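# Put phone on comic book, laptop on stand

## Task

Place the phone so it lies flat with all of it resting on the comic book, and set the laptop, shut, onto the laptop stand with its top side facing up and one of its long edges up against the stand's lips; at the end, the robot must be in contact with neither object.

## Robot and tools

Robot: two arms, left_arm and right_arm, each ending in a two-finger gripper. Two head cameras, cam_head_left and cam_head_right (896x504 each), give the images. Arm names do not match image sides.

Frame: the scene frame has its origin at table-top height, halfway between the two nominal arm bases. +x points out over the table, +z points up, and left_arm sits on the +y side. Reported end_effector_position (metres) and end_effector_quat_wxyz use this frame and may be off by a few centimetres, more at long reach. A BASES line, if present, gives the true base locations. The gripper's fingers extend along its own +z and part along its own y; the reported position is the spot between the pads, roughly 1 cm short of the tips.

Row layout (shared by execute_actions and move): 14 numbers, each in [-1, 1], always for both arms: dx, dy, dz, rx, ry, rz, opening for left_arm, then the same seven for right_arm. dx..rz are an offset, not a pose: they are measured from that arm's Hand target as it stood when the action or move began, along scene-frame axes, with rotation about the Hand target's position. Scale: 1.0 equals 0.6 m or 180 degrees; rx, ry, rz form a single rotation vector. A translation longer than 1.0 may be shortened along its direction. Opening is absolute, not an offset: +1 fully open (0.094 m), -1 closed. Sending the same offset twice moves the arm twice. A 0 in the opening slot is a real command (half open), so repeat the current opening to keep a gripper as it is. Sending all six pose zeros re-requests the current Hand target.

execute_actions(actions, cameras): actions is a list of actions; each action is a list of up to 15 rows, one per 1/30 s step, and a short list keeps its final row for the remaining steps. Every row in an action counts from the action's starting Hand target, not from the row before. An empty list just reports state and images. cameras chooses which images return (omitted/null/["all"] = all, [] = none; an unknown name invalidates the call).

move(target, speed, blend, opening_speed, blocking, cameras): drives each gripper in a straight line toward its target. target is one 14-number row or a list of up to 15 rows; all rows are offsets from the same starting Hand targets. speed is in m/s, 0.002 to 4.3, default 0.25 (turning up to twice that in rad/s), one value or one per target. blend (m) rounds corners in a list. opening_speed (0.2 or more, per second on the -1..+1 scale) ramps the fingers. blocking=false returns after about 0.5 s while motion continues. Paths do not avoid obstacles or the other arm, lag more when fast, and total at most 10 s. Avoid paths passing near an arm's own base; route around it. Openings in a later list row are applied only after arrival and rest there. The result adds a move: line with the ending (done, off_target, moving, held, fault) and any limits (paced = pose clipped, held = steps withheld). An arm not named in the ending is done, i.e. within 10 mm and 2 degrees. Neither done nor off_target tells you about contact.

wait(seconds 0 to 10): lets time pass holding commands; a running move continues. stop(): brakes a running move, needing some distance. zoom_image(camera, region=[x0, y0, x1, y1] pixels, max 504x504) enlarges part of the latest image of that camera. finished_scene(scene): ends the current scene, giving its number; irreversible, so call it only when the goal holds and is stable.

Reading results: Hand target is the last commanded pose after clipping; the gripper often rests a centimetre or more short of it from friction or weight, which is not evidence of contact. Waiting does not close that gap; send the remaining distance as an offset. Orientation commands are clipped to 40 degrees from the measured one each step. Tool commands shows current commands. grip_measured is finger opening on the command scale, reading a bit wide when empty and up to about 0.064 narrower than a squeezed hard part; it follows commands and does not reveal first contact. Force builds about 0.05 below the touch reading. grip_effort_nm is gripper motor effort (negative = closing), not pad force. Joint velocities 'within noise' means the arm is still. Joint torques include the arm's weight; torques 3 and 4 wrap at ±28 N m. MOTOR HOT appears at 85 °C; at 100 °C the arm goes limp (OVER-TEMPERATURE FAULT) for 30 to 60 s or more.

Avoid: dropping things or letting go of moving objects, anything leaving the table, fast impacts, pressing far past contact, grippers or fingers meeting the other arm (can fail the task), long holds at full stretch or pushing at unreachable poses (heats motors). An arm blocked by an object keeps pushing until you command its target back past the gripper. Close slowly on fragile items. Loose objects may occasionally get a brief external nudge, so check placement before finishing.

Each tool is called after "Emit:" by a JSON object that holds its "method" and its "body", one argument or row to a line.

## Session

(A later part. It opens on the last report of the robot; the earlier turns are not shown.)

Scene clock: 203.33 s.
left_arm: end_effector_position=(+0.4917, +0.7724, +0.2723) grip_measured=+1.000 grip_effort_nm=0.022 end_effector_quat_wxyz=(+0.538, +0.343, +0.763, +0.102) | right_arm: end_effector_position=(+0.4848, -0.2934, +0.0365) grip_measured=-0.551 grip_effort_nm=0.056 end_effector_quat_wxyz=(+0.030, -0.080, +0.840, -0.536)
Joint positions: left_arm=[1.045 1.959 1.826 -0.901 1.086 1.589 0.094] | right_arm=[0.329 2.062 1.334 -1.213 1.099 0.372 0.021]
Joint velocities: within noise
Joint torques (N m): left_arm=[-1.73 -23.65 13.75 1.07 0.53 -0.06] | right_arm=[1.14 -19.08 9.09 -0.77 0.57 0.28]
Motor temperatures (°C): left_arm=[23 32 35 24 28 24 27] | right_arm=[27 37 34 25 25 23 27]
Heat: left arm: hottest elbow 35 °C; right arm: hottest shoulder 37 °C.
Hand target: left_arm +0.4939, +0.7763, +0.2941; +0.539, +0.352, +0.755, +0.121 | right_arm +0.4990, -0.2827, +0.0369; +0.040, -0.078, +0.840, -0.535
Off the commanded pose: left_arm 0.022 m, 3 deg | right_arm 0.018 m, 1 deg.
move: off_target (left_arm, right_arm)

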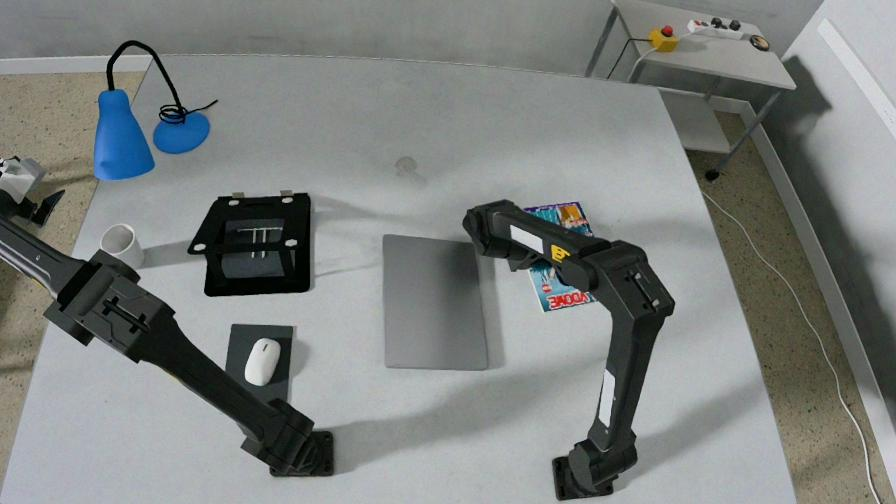

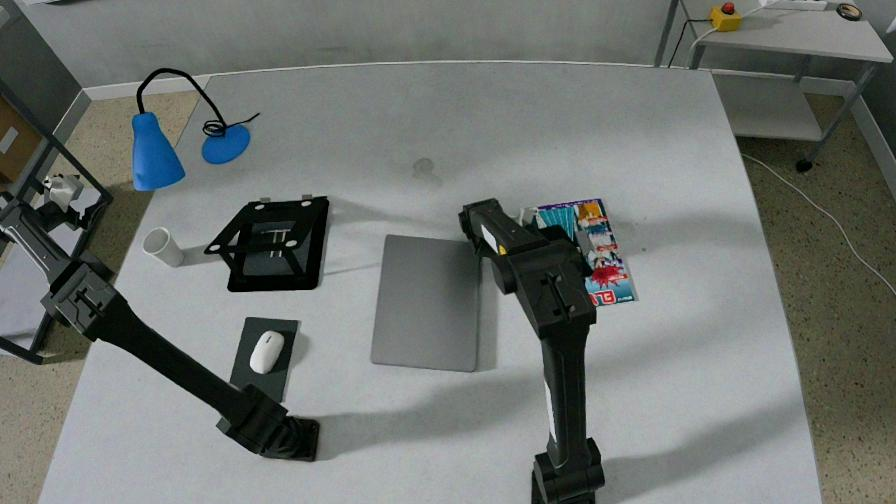

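Emit:
{"method": "move", "body": {
  "target": [
    [0,0,0,0,0,0,1,0,0.0,0.0,0,0,0,-0.54],
    [0,0,0,0,0,0,1,0,0.0,0.0,0,0,0,-0.95]
  ],
  "speed": [0.05,0.05],
  "opening_speed": 0.3
}}

Emit:
{"method": "move", "body": {
  "target": [
    [0,0,0,0,0,0,1,0,0.0,0.12,0,0,0,-0.95],
    [0,0,0,0,0,0,1,0.02,-0.12,0.15,0.175,0.045,0,-0.95]
  ],
  "speed": [0.1,0.2]
}}

Emit:
{"method": "zoom_image", "body": {
  "camera": "cam_head_left",
  "region": [490, 180, 630, 320]
}}

Scene clock: 230.80 s.
left_arm: end_effector_position=(+0.4917, +0.7724, +0.2723) grip_measured=+1.000 grip_effort_nm=0.022 end_effector_quat_wxyz=(+0.538, +0.343, +0.763, +0.102) | right_arm: end_effector_position=(+0.4848, -0.2941, +0.0387) grip_measured=-0.843 grip_effort_nm=-1.028 end_effector_quat_wxyz=(+0.029, -0.083, +0.837, -0.540)
Joint positions: left_arm=[1.045 1.959 1.826 -0.901 1.086 1.589 0.094] | right_arm=[0.329 2.062 1.336 -1.223 1.108 0.373 0.007]
Joint velocities: within noise
Joint torques (N m): left_arm=[-1.14 -23.3 13.63 1.18 0.52 -0.09] | right_arm=[1.26 -19.02 8.95 -0.49 0.27 0.3]
Motor temperatures (°C): left_arm=[23 32 35 24 28 24 27] | right_arm=[27 37 36 25 25 23 26]
Heat: left arm: hottest elbow 35 °C; right arm: hottest shoulder 37 °C.
Hand target: left_arm +0.4939, +0.7763, +0.2941; +0.539, +0.352, +0.755, +0.121 | right_arm +0.4989, -0.2828, +0.0368; +0.040, -0.078, +0.840, -0.535
Off the commanded pose: left_arm 0.022 m, 3 deg | right_arm 0.018 m, 2 deg.
move: off_target (left_arm, right_arm); target 2's new opening was sent with right_arm's hand 0.018 m and 1 deg from that target

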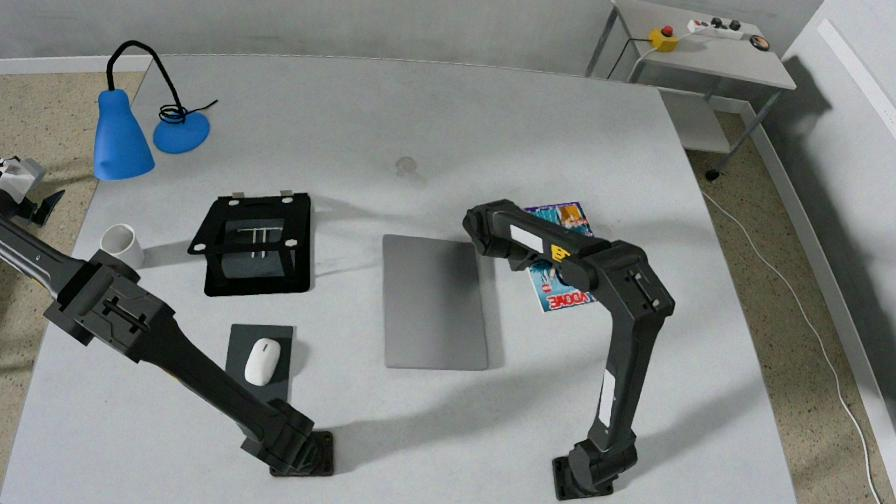

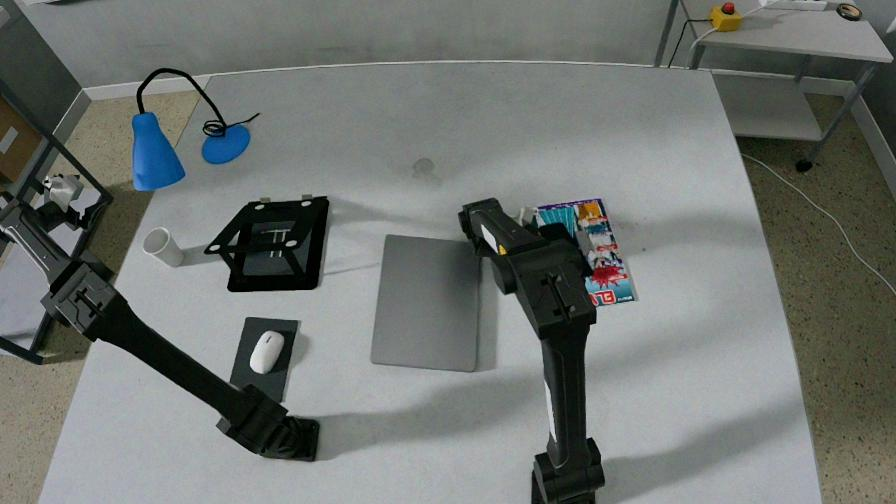

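Scene clock: 233.77 s.
left_arm: end_effector_position=(+0.4917, +0.7724, +0.2723) grip_measured=+1.000 grip_effort_nm=0.027 end_effector_quat_wxyz=(+0.538, +0.343, +0.763, +0.102) | right_arm: end_effector_position=(+0.4836, -0.3532, +0.0888) grip_measured=-0.844 grip_effort_nm=-1.038 end_effector_quat_wxyz=(-0.043, -0.115, +0.953, -0.279)
Joint positions: left_arm=[1.045 1.959 1.826 -0.901 1.086 1.589 0.094] | right_arm=[0.091 1.826 1.357 -1.184 0.566 -0.12 0.007]
Joint velocities: within noise
Joint torques (N m): left_arm=[-1.79 -23.24 13.81 1.32 0.52 -0.03] | right_arm=[-0.03 -22.3 12.08 -0.1 0.46 0.17]
Motor temperatures (°C): left_arm=[23 32 35 24 28 24 27] | right_arm=[27 37 36 25 25 23 27]
Heat: left arm: hottest elbow 35 °C; right arm: hottest shoulder 37 °C.
Hand target: left_arm +0.4939, +0.7763, +0.2941; +0.539, +0.352, +0.755, +0.121 | right_arm +0.5109, -0.3548, +0.1269; +0.001, -0.102, +0.954, -0.280
Off the commanded pose: left_arm 0.022 m, 3 deg | right_arm 0.047 m, 5 deg.
move: off_target (left_arm, right_arm)

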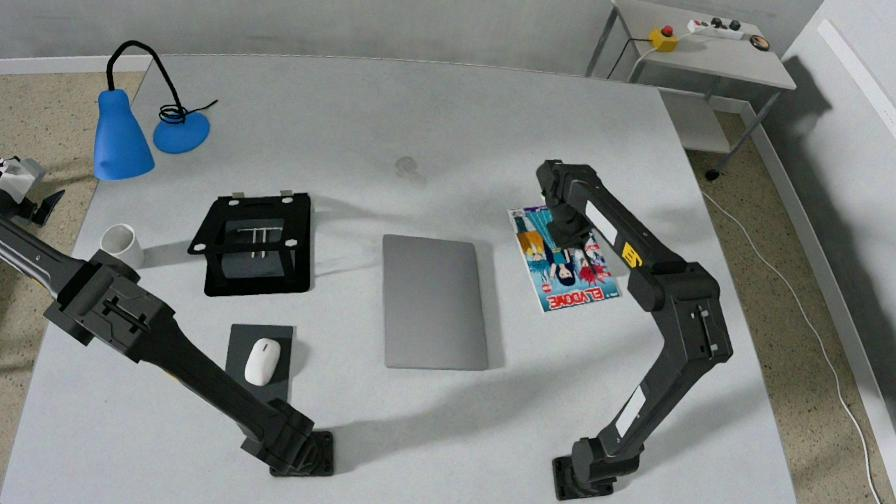

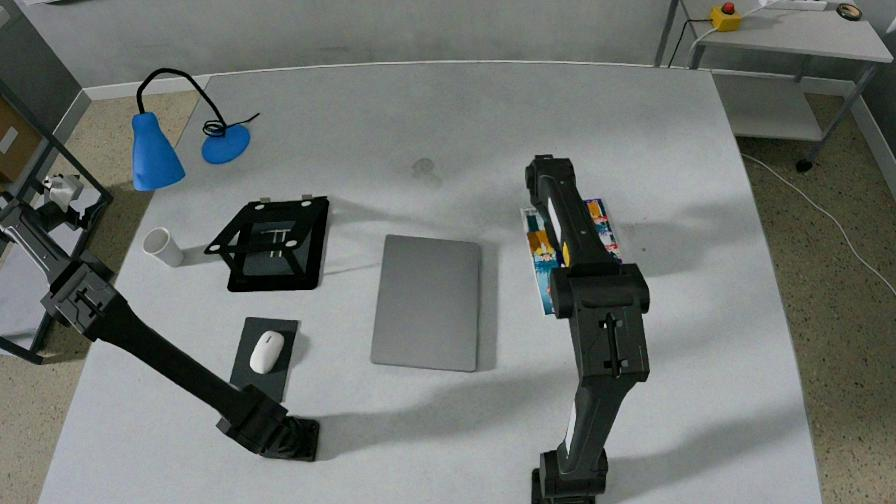

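Scaled by 3.600.

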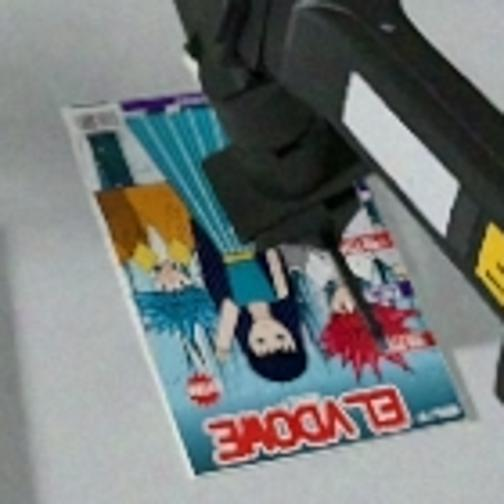

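Emit:
{"method": "move", "body": {
  "target": [0,0,0,0,0,0,1,0.03,-0.01,0,0.176,0.045,0,-0.95],
  "speed": [0.2]
}}

Emit:
{"method": "zoom_image", "body": {
  "camera": "cam_head_left",
  "region": [490, 180, 630, 320]
}}

Emit:
{"method": "zoom_image", "body": {
  "camera": "cam_head_right",
  "region": [490, 180, 630, 320]
}}

Scene clock: 239.93 s.
left_arm: end_effector_position=(+0.4917, +0.7724, +0.2723) grip_measured=+1.000 grip_effort_nm=0.022 end_effector_quat_wxyz=(+0.538, +0.343, +0.763, +0.102) | right_arm: end_effector_position=(+0.5066, -0.3545, +0.1115) grip_measured=-0.844 grip_effort_nm=-1.043 end_effector_quat_wxyz=(-0.058, -0.117, +0.991, +0.001)
Joint positions: left_arm=[1.045 1.959 1.826 -0.901 1.086 1.589 0.094] | right_arm=[-0.082 1.879 1.572 -1.379 0.021 -0.311 0.007]
Joint velocities: within noise
Joint torques (N m): left_arm=[-2.02 -23.18 13.67 1.1 0.51 -0.01] | right_arm=[-0.26 -19.43 12.78 -0.44 -0.04 0.07]
Motor temperatures (°C): left_arm=[23 32 35 24 28 24 27] | right_arm=[27 37 37 25 25 23 27]
Heat: left arm: hottest elbow 35 °C; right arm: hottest shoulder 37 °C.
Hand target: left_arm +0.4939, +0.7763, +0.2941; +0.539, +0.352, +0.755, +0.121 | right_arm +0.5289, -0.3609, +0.1269; -0.038, -0.117, +0.992, -0.002
Off the commanded pose: left_arm 0.022 m, 3 deg | right_arm 0.028 m, 2 deg.
move: off_target (left_arm, right_arm)

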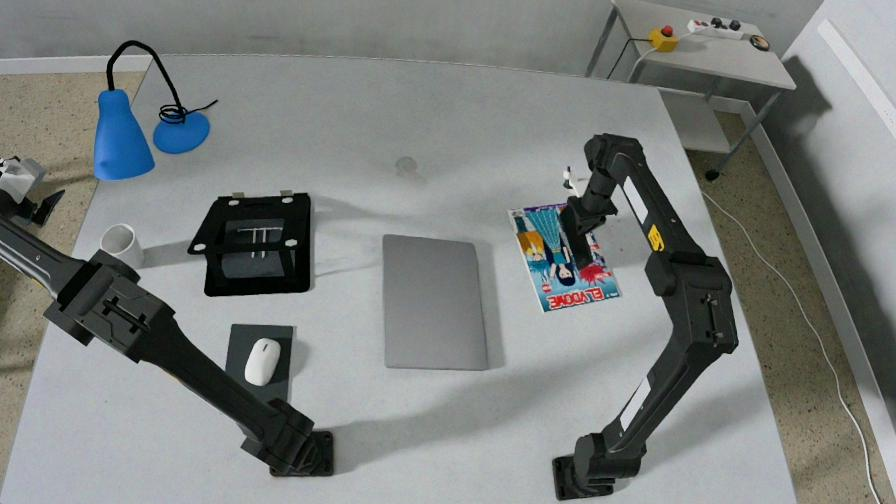

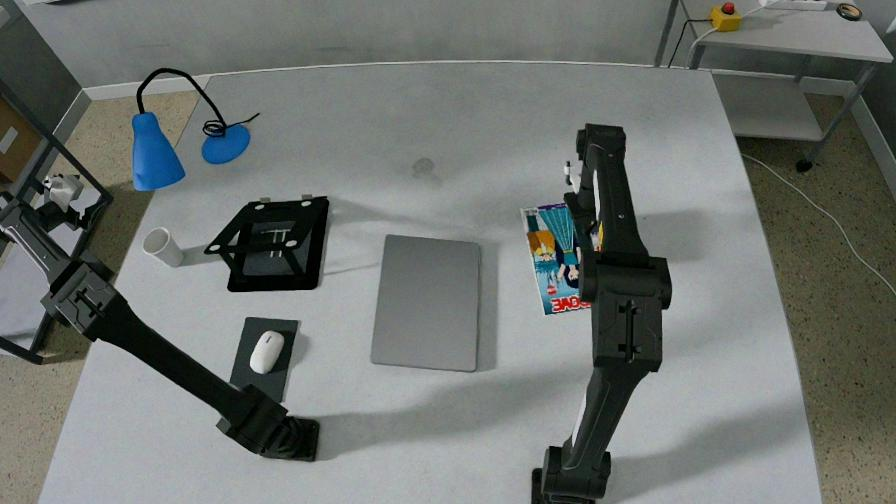

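Scaled by 3.600.

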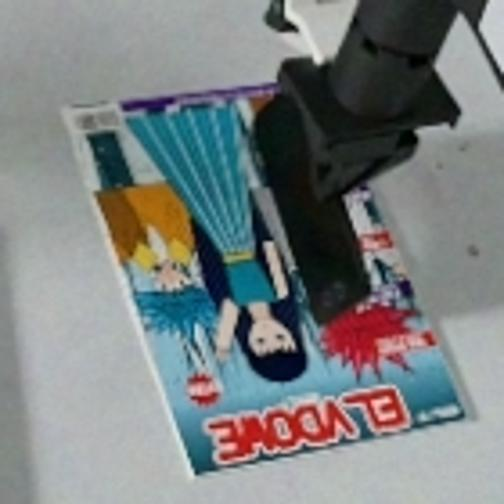

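Scaled by 3.600.

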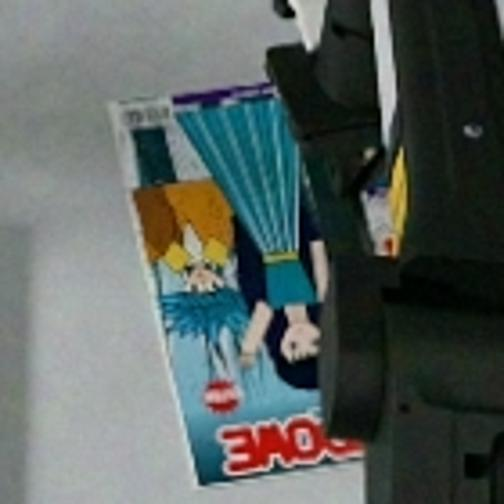

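Emit:
{"method": "move", "body": {
  "target": [0,0,0,0,0,0,1,0.0,0,-0.03,0,-0.037,0,-0.95],
  "speed": [0.1]
}}

Emit:
{"method": "zoom_image", "body": {
  "camera": "cam_head_left",
  "region": [510, 180, 630, 300]
}}

Scene clock: 246.13 s.
left_arm: end_effector_position=(+0.4917, +0.7724, +0.2723) grip_measured=+1.000 grip_effort_nm=0.027 end_effector_quat_wxyz=(+0.538, +0.343, +0.763, +0.102) | right_arm: end_effector_position=(+0.5290, -0.3544, +0.0962) grip_measured=-0.845 grip_effort_nm=-1.038 end_effector_quat_wxyz=(+0.003, -0.119, +0.993, -0.006)
Joint positions: left_arm=[1.045 1.959 1.826 -0.901 1.086 1.589 0.094] | right_arm=[-0.082 1.87 1.522 -1.214 0.01 -0.314 0.007]
Joint velocities: within noise
Joint torques (N m): left_arm=[-1.55 -23.65 13.75 1.03 0.51 -0.02] | right_arm=[-0.44 -23.77 7.12 0.59 -0.03 0.1]
Motor temperatures (°C): left_arm=[23 32 35 24 28 24 27] | right_arm=[27 37 37 25 25 23 27]
Heat: left arm: hottest elbow 35 °C; right arm: hottest shoulder 37 °C.
Hand target: left_arm +0.4939, +0.7763, +0.2941; +0.539, +0.352, +0.755, +0.121 | right_arm +0.5290, -0.3607, +0.1090; +0.020, -0.117, +0.993, -0.008
Off the commanded pose: left_arm 0.022 m, 3 deg | right_arm 0.014 m, 2 deg.
move: off_target (left_arm, right_arm)

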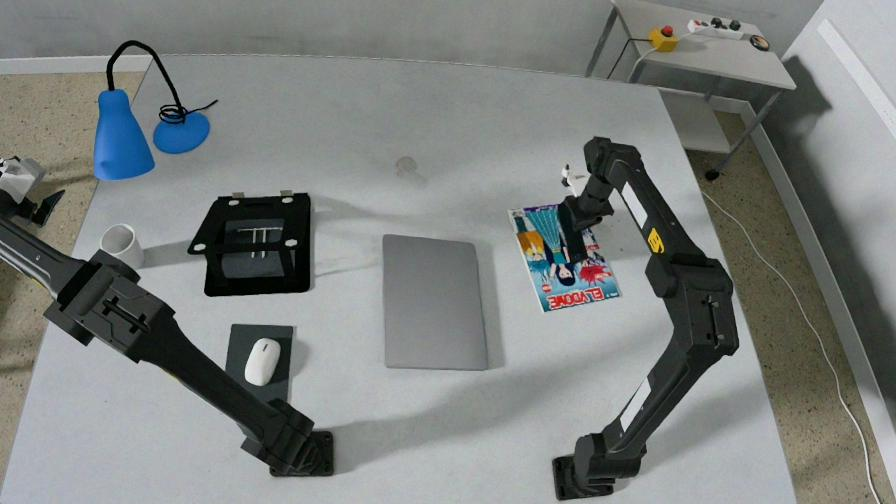

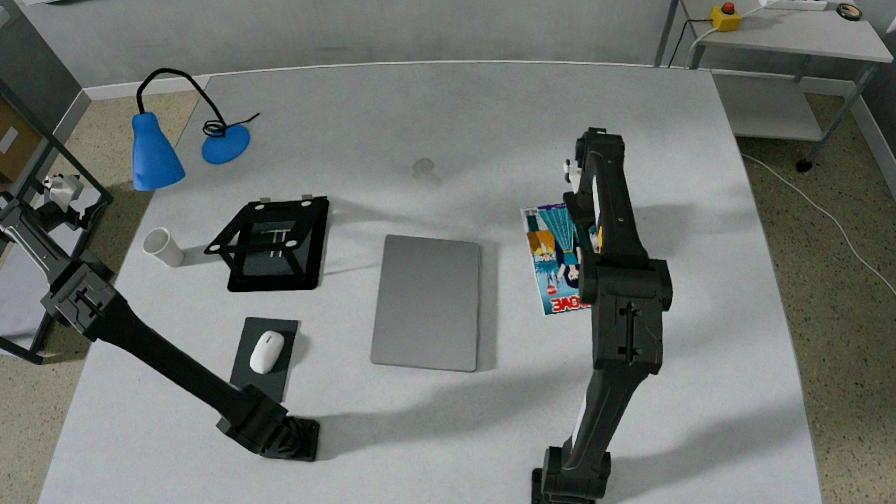

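Scaled by 4.200.

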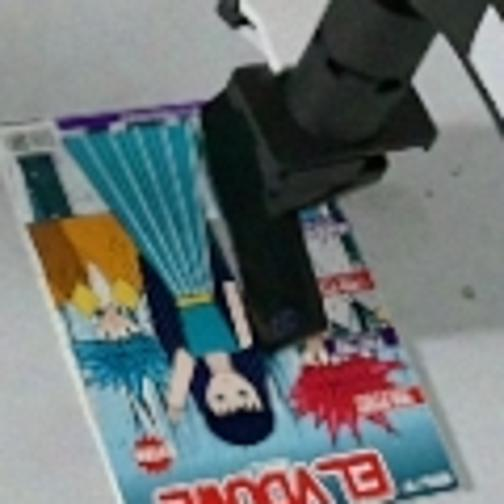

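Emit:
{"method": "move", "body": {
  "target": [0,0,0,0,0,0,1,0.0,0,-0.05,0,0.005,0,-0.95],
  "speed": [0.05],
  "cameras": ["cam_head_left"]
}}

Emit:
{"method": "zoom_image", "body": {
  "camera": "cam_head_left",
  "region": [510, 180, 630, 300]
}}

Scene clock: 249.27 s.
left_arm: end_effector_position=(+0.4917, +0.7724, +0.2723) grip_measured=+1.000 grip_effort_nm=0.022 end_effector_quat_wxyz=(+0.538, +0.343, +0.763, +0.102) | right_arm: end_effector_position=(+0.5298, -0.3544, +0.0931) grip_measured=-0.845 grip_effort_nm=-1.043 end_effector_quat_wxyz=(+0.011, -0.119, +0.993, -0.007)
Joint positions: left_arm=[1.045 1.959 1.826 -0.901 1.086 1.589 0.094] | right_arm=[-0.082 1.865 1.506 -1.187 0.01 -0.315 0.007]
Joint velocities: within noise
Joint torques (N m): left_arm=[-0.97 -23.41 13.9 1.16 0.53 -0.02] | right_arm=[-0.32 -20.19 6.19 1.26 0.01 0.09]
Motor temperatures (°C): left_arm=[23 32 36 24 28 24 27] | right_arm=[27 37 37 25 24 23 27]
Heat: left arm: hottest elbow 36 °C; right arm: hottest shoulder 37 °C.
Hand target: left_arm +0.4939, +0.7763, +0.2941; +0.539, +0.352, +0.755, +0.121 | right_arm +0.5289, -0.3607, +0.0788; +0.012, -0.117, +0.993, -0.007
Off the commanded pose: left_arm 0.022 m, 3 deg | right_arm 0.016 m, 0 deg.
move: off_target (left_arm, right_arm)
Images, in order (width x height): cam_head_left 896x504.

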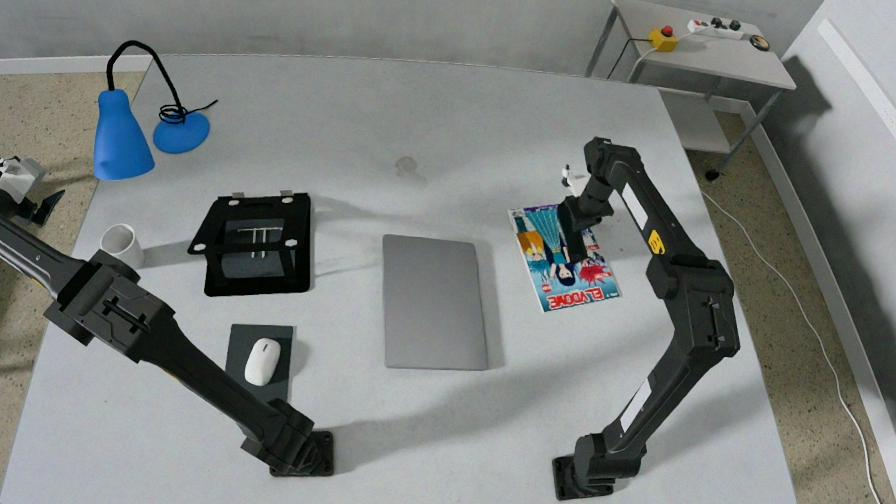

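Scaled by 4.200.

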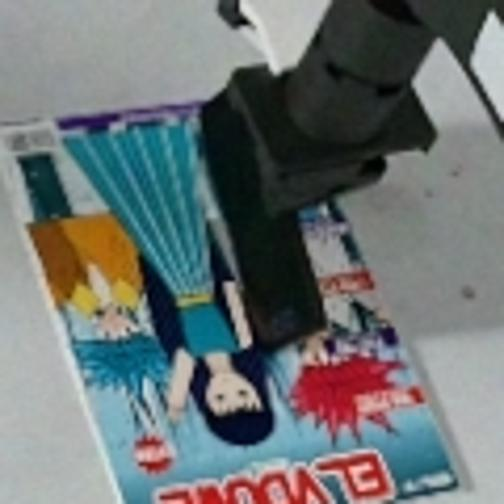

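Emit:
{"method": "move", "body": {
  "target": [0,0,0,0,0,0,1,0.0,0,0.04,-0.02,0.09,0,-0.95],
  "speed": [0.1]
}}

Emit:
{"method": "zoom_image", "body": {
  "camera": "cam_head_left",
  "region": [510, 180, 630, 300]
}}

Scene clock: 259.00 s.
left_arm: end_effector_position=(+0.4917, +0.7724, +0.2723) grip_measured=+1.000 grip_effort_nm=0.022 end_effector_quat_wxyz=(+0.538, +0.343, +0.763, +0.102) | right_arm: end_effector_position=(+0.5087, -0.3650, +0.0927) grip_measured=-0.845 grip_effort_nm=-1.038 end_effector_quat_wxyz=(-0.146, -0.115, +0.982, -0.016)
Joint positions: left_arm=[1.045 1.959 1.826 -0.901 1.086 1.589 0.094] | right_arm=[-0.08 2.011 1.702 -1.544 0.087 -0.296 0.007]
Joint velocities: within noise
Joint torques (N m): left_arm=[-1.44 -24.12 13.75 1.17 0.54 -0.08] | right_arm=[1.2 -21.19 12.27 -0.77 0.16 0.23]
Motor temperatures (°C): left_arm=[23 32 36 24 28 24 27] | right_arm=[27 37 37 25 24 23 28]
Heat: left arm: hottest elbow 36 °C; right arm: hottest shoulder 37 °C.
Hand target: left_arm +0.4939, +0.7763, +0.2941; +0.539, +0.352, +0.755, +0.121 | right_arm +0.5290, -0.3607, +0.1030; -0.132, -0.117, +0.984, -0.022
Off the commanded pose: left_arm 0.022 m, 3 deg | right_arm 0.023 m, 2 deg.
move: off_target (left_arm, right_arm)

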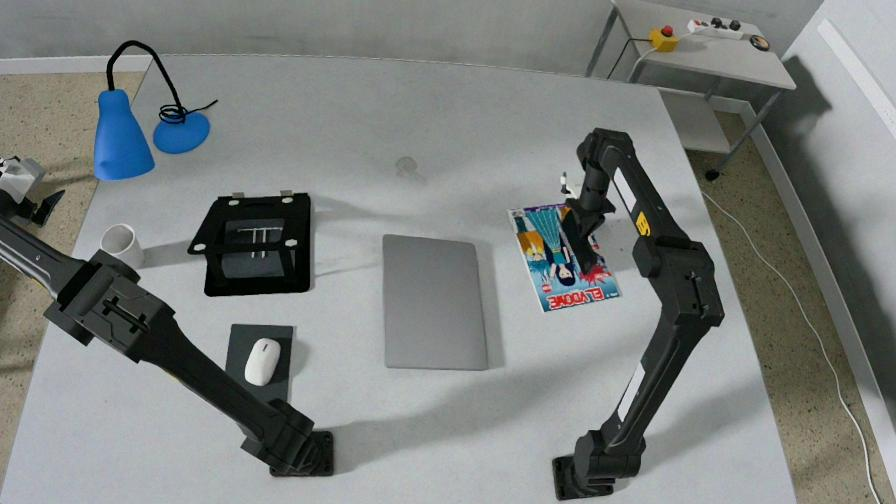

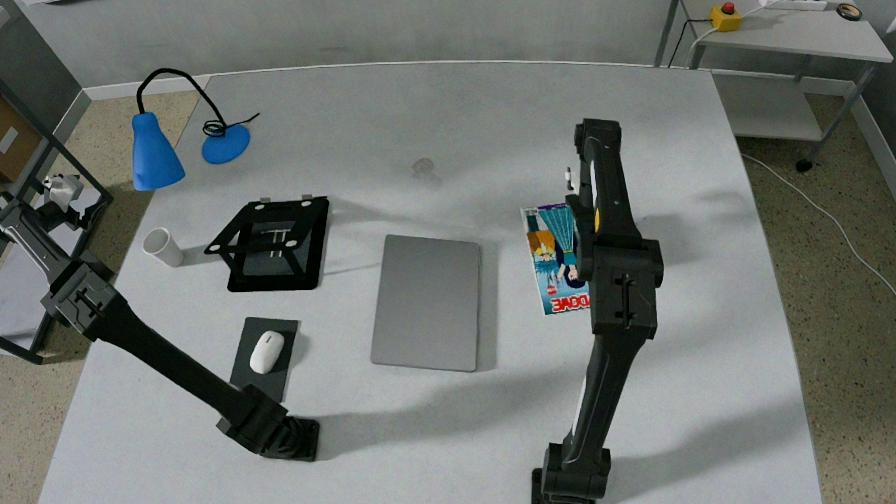

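Scaled by 4.200.

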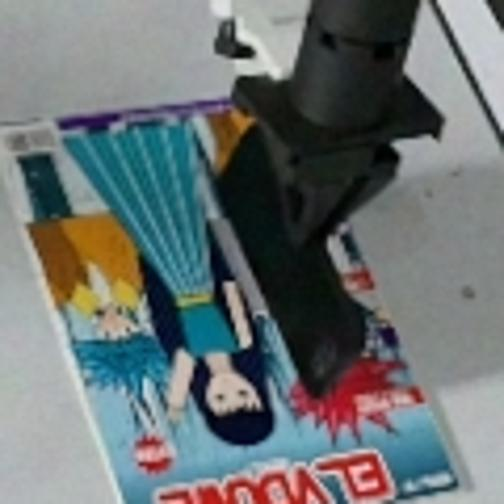

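Emit:
{"method": "move", "body": {
  "target": [0,0,0,0,0,0,1,0.0,0,-0.04,0,0,0,-0.95],
  "speed": [0.05],
  "cameras": ["cam_head_left"]
}}

Emit:
{"method": "zoom_image", "body": {
  "camera": "cam_head_left",
  "region": [510, 180, 630, 300]
}}

Scene clock: 262.57 s.
left_arm: end_effector_position=(+0.4917, +0.7724, +0.2723) grip_measured=+1.000 grip_effort_nm=0.022 end_effector_quat_wxyz=(+0.538, +0.343, +0.763, +0.102) | right_arm: end_effector_position=(+0.5142, -0.3655, +0.0780) grip_measured=-0.845 grip_effort_nm=-1.038 end_effector_quat_wxyz=(-0.144, -0.115, +0.983, -0.017)
Joint positions: left_arm=[1.045 1.959 1.826 -0.901 1.086 1.589 0.094] | right_arm=[-0.08 2.035 1.702 -1.516 0.087 -0.295 0.007]
Joint velocities: within noise
Joint torques (N m): left_arm=[-1.55 -24.06 13.61 1.13 0.45 0.02] | right_arm=[1.2 -22.01 10.13 -0.09 0.13 0.21]
Motor temperatures (°C): left_arm=[23 32 36 24 28 24 27] | right_arm=[27 37 37 25 24 23 28]
Heat: left arm: hottest elbow 36 °C; right arm: hottest shoulder 37 °C.
Hand target: left_arm +0.4939, +0.7763, +0.2941; +0.539, +0.352, +0.755, +0.121 | right_arm +0.5289, -0.3607, +0.0790; -0.132, -0.117, +0.984, -0.022
Off the commanded pose: left_arm 0.022 m, 3 deg | right_arm 0.016 m, 2 deg.
move: off_target (left_arm, right_arm)
Images, in order (width x height): cam_head_left 896x504.

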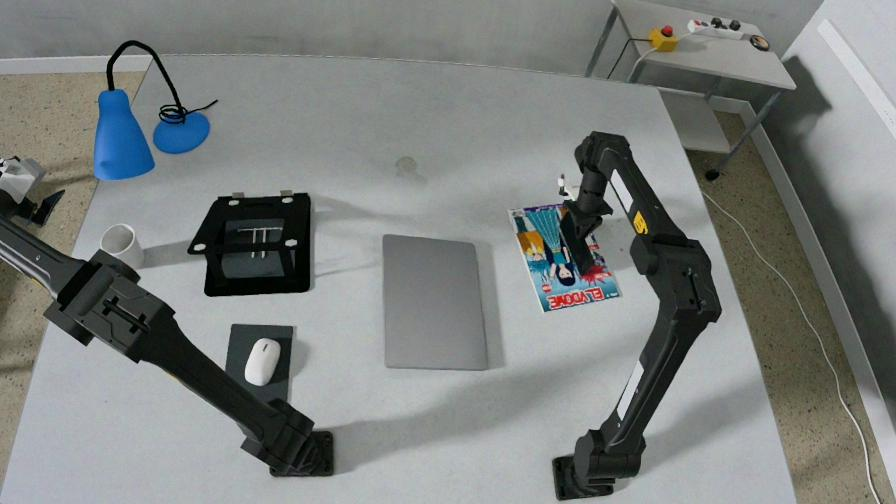

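Scaled by 4.200.

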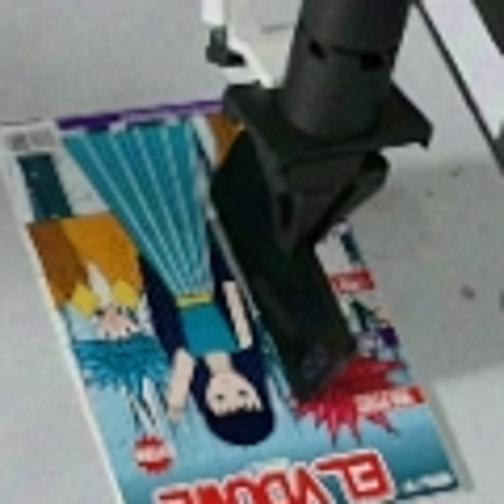

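Emit:
{"method": "move", "body": {
  "target": [0,0,0,0,0,0,1,0.0,0,-0.03,0,0,0,-0.95],
  "speed": [0.04],
  "cameras": ["cam_head_left"]
}}

Emit:
{"method": "zoom_image", "body": {
  "camera": "cam_head_left",
  "region": [510, 180, 630, 300]
}}

Scene clock: 264.80 s.
left_arm: end_effector_position=(+0.4917, +0.7724, +0.2723) grip_measured=+1.000 grip_effort_nm=0.022 end_effector_quat_wxyz=(+0.538, +0.343, +0.763, +0.102) | right_arm: end_effector_position=(+0.5188, -0.3661, +0.0768) grip_measured=-0.845 grip_effort_nm=-1.043 end_effector_quat_wxyz=(-0.135, -0.114, +0.984, -0.020)
Joint positions: left_arm=[1.045 1.959 1.826 -0.901 1.086 1.589 0.094] | right_arm=[-0.08 2.035 1.702 -1.496 0.089 -0.294 0.007]
Joint velocities: within noise
Joint torques (N m): left_arm=[-0.73 -23.77 13.6 1.22 0.54 -0.01] | right_arm=[1.2 -20.48 8.29 0.59 0.11 0.22]
Motor temperatures (°C): left_arm=[23 32 36 24 28 24 27] | right_arm=[27 38 37 25 24 23 28]
Heat: left arm: hottest elbow 36 °C; right arm: hottest shoulder 38 °C.
Hand target: left_arm +0.4939, +0.7763, +0.2941; +0.539, +0.352, +0.755, +0.121 | right_arm +0.5290, -0.3607, +0.0610; -0.132, -0.117, +0.984, -0.022
Off the commanded pose: left_arm 0.022 m, 3 deg | right_arm 0.020 m, 1 deg.
move: off_target (left_arm, right_arm)
Images, in order (width x height): cam_head_left 896x504.

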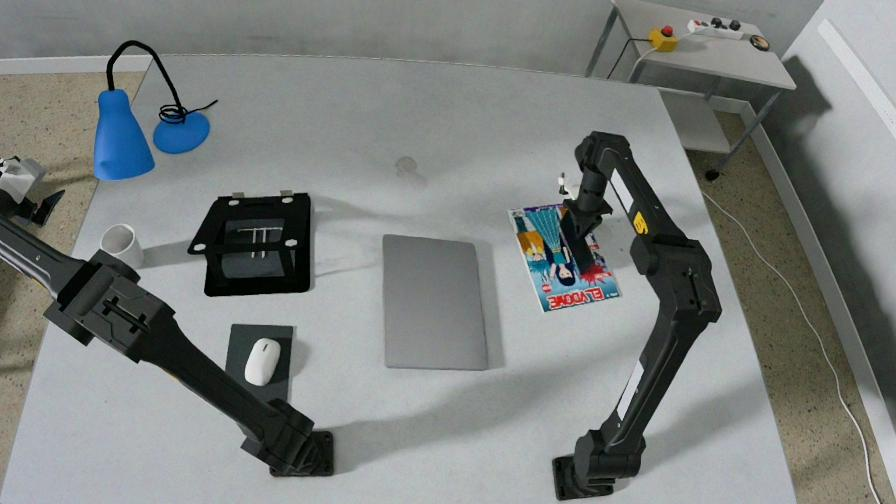

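Scaled by 4.200.

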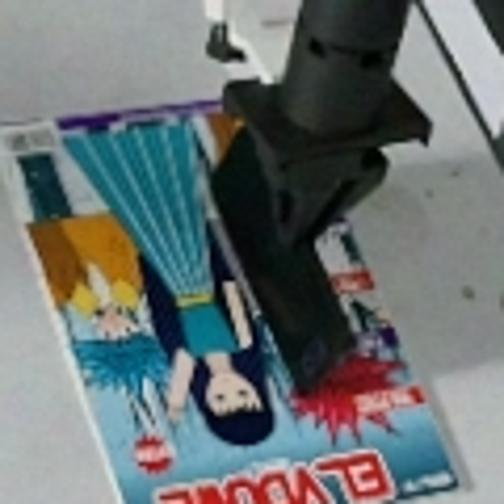

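Emit:
{"method": "move", "body": {
  "target": [
    [0,0,0,0,0,0,1,-0.012,-0.007,0.022,0,0,0,-0.95],
    [0,0,0,0,0,0,1,-0.012,-0.007,0.022,0,0,0,-0.5]
  ],
  "speed": [0.04,0.04],
  "opening_speed": 0.25
}}

Emit:
{"method": "zoom_image", "body": {
  "camera": "cam_head_left",
  "region": [510, 180, 630, 300]
}}

Scene clock: 279.47 s.
left_arm: end_effector_position=(+0.4917, +0.7724, +0.2723) grip_measured=+1.000 grip_effort_nm=0.027 end_effector_quat_wxyz=(+0.538, +0.343, +0.763, +0.102) | right_arm: end_effector_position=(+0.5190, -0.3665, +0.0767) grip_measured=-0.502 grip_effort_nm=0.066 end_effector_quat_wxyz=(-0.134, -0.114, +0.984, -0.021)
Joint positions: left_arm=[1.045 1.959 1.826 -0.901 1.086 1.589 0.094] | right_arm=[-0.08 2.035 1.702 -1.495 0.091 -0.294 0.023]
Joint velocities: within noise
Joint torques (N m): left_arm=[-1.08 -23.94 13.75 1.2 0.55 -0.06] | right_arm=[0.67 -22.83 7.6 -0.01 0.11 0.14]
Motor temperatures (°C): left_arm=[23 32 36 24 28 24 27] | right_arm=[27 39 36 25 24 23 28]
Heat: left arm: hottest elbow 36 °C; right arm: hottest shoulder 39 °C.
Hand target: left_arm +0.4939, +0.7763, +0.2941; +0.539, +0.352, +0.755, +0.121 | right_arm +0.5218, -0.3649, +0.0742; -0.132, -0.117, +0.984, -0.022
Off the commanded pose: left_arm 0.022 m, 3 deg | right_arm 0.004 m, 0 deg.
move: off_target (left_arm)

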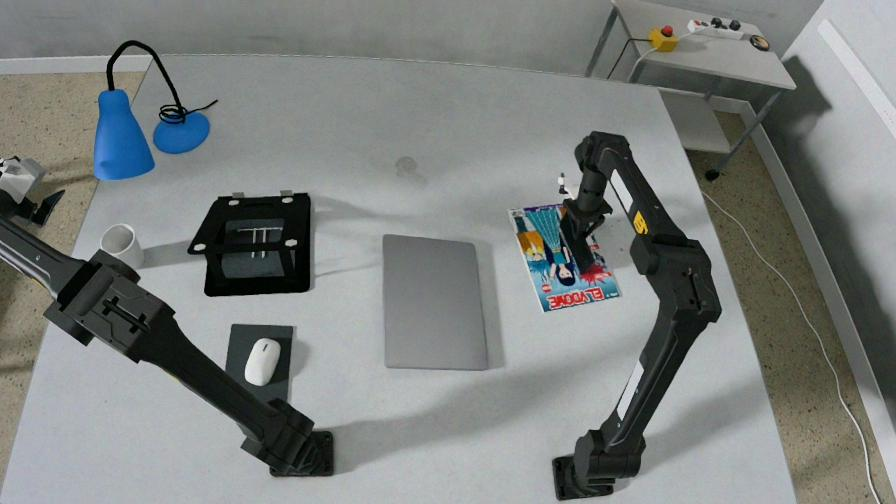

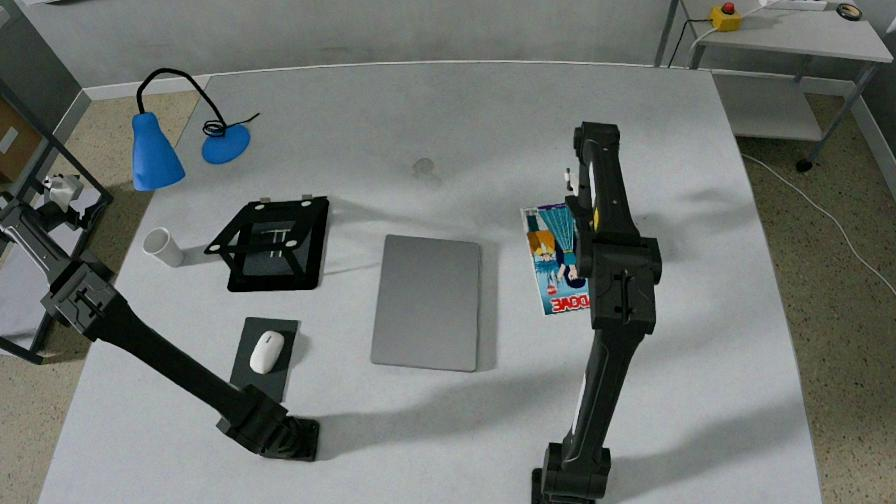

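Scaled by 4.200.

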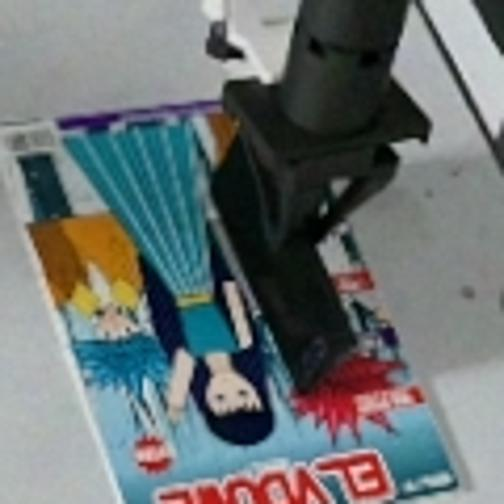

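Emit:
{"method": "move", "body": {
  "target": [
    [0,0,0,0,0,0,1,0.0,0,0.03,0,0,0,-0.5],
    [0,0,0,0,0,0,1,0.013,0.0,0.03,0,-0.086,0,-0.5]
  ],
  "speed": [0.05,0.1]
}}

Emit:
{"method": "zoom_image", "body": {
  "camera": "cam_head_left",
  "region": [510, 180, 630, 300]
}}

Scene clock: 284.87 s.
left_arm: end_effector_position=(+0.4917, +0.7724, +0.2723) grip_measured=+1.000 grip_effort_nm=0.022 end_effector_quat_wxyz=(+0.538, +0.343, +0.763, +0.102) | right_arm: end_effector_position=(+0.5312, -0.3647, +0.0861) grip_measured=-0.501 grip_effort_nm=0.061 end_effector_quat_wxyz=(-0.007, -0.110, +0.993, -0.037)
Joint positions: left_arm=[1.045 1.959 1.826 -0.901 1.086 1.589 0.094] | right_arm=[-0.08 1.892 1.526 -1.204 0.075 -0.296 0.023]
Joint velocities: within noise
Joint torques (N m): left_arm=[-1.44 -24.29 13.7 1.21 0.5 -0.07] | right_arm=[0.26 -23.06 6.86 0.51 -0.01 0.09]
Motor temperatures (°C): left_arm=[23 32 36 24 28 24 27] | right_arm=[27 39 36 25 24 23 27]
Heat: left arm: hottest elbow 36 °C; right arm: hottest shoulder 39 °C.
Hand target: left_arm +0.4939, +0.7763, +0.2941; +0.539, +0.352, +0.755, +0.121 | right_arm +0.5296, -0.3649, +0.0922; +0.002, -0.113, +0.993, -0.038
Off the commanded pose: left_arm 0.022 m, 3 deg | right_arm 0.006 m, 1 deg.
move: off_target (left_arm)

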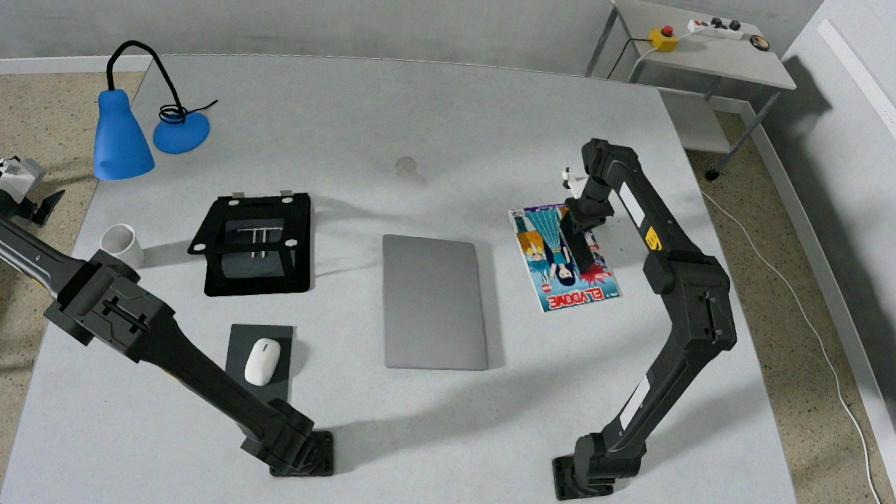

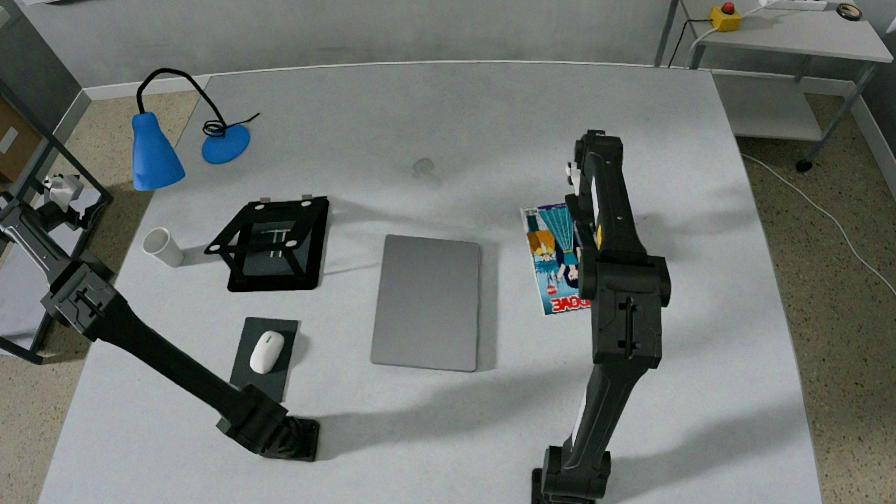

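Scaled by 4.200.

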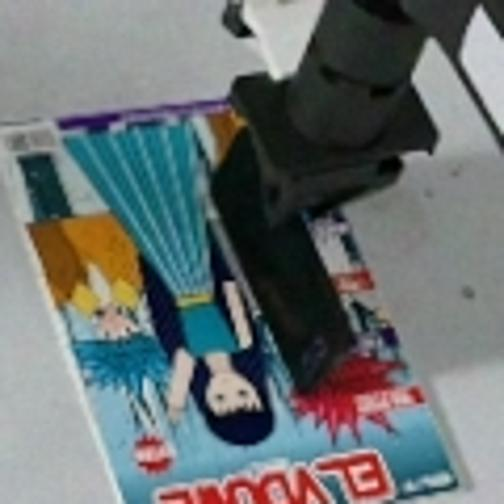

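Emit:
{"method": "move", "body": {
  "target": [
    [0,0,0,0,0,0,1,-0.034,-0.006,-0.0,0,0,0,-0.5],
    [0,0,0,0,0,0,1,-0.034,-0.006,-0.0,0,0,0,-0.95]
  ],
  "speed": [0.05,0.1],
  "opening_speed": 0.25
}}

Emit:
{"method": "zoom_image", "body": {
  "camera": "cam_head_left",
  "region": [510, 180, 630, 300]
}}

Scene clock: 291.03 s.
left_arm: end_effector_position=(+0.4917, +0.7724, +0.2723) grip_measured=+1.000 grip_effort_nm=0.022 end_effector_quat_wxyz=(+0.538, +0.343, +0.763, +0.102) | right_arm: end_effector_position=(+0.5114, -0.3638, +0.0866) grip_measured=-0.878 grip_effort_nm=-0.994 end_effector_quat_wxyz=(-0.006, -0.115, +0.993, -0.037)
Joint positions: left_arm=[1.045 1.959 1.826 -0.901 1.086 1.589 0.094] | right_arm=[-0.081 1.843 1.454 -1.18 0.075 -0.306 0.006]
Joint velocities: within noise
Joint torques (N m): left_arm=[-2.43 -23.36 13.67 1.17 0.5 0.01] | right_arm=[-0.26 -22.12 6.72 0.5 -0.01 0.11]
Motor temperatures (°C): left_arm=[23 32 36 24 28 24 27] | right_arm=[27 39 36 25 24 23 27]
Heat: left arm: hottest elbow 36 °C; right arm: hottest shoulder 39 °C.
Hand target: left_arm +0.4939, +0.7763, +0.2941; +0.539, +0.352, +0.755, +0.121 | right_arm +0.5092, -0.3685, +0.0922; +0.002, -0.113, +0.993, -0.038
Off the commanded pose: left_arm 0.022 m, 3 deg | right_arm 0.008 m, 1 deg.
move: off_target (left_arm)

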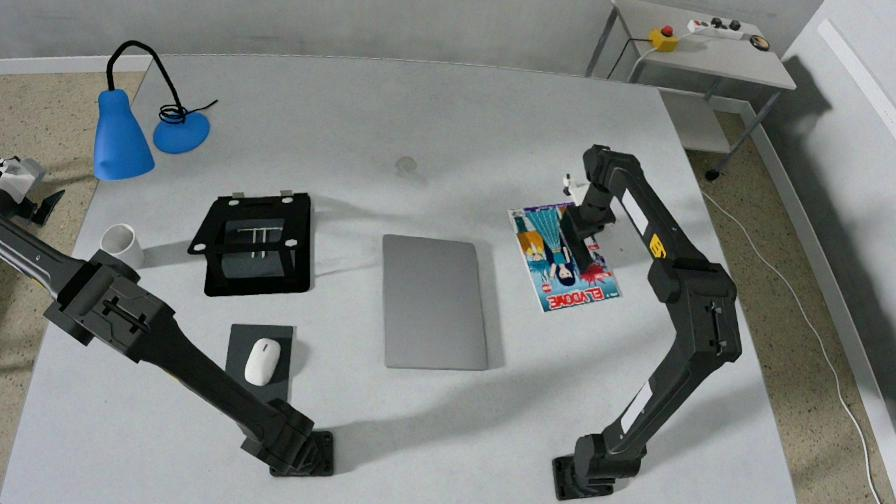

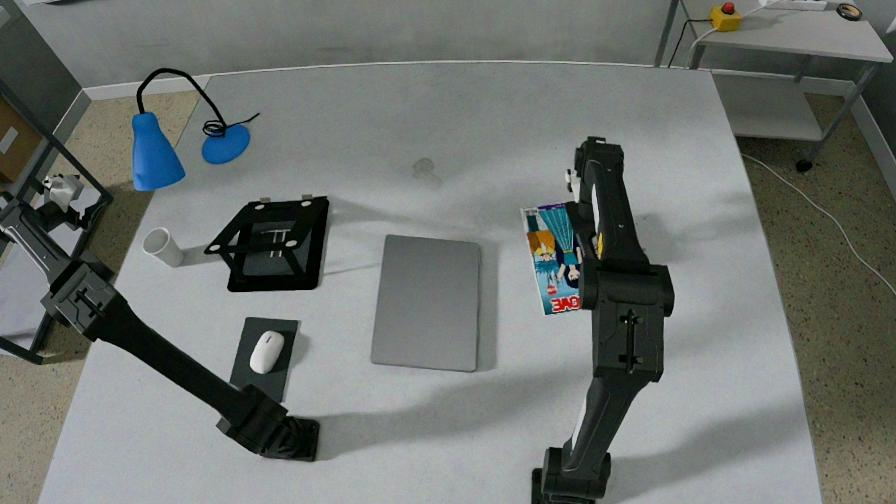

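Scaled by 4.200.

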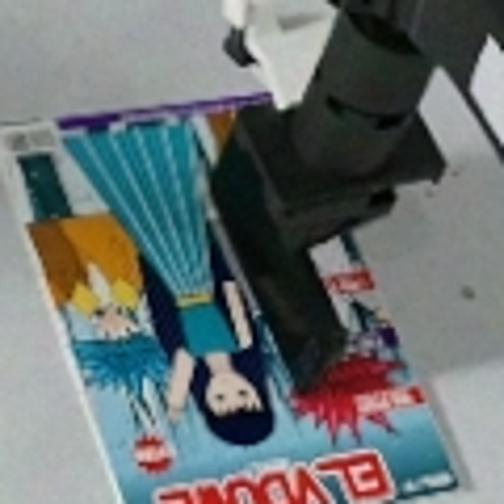

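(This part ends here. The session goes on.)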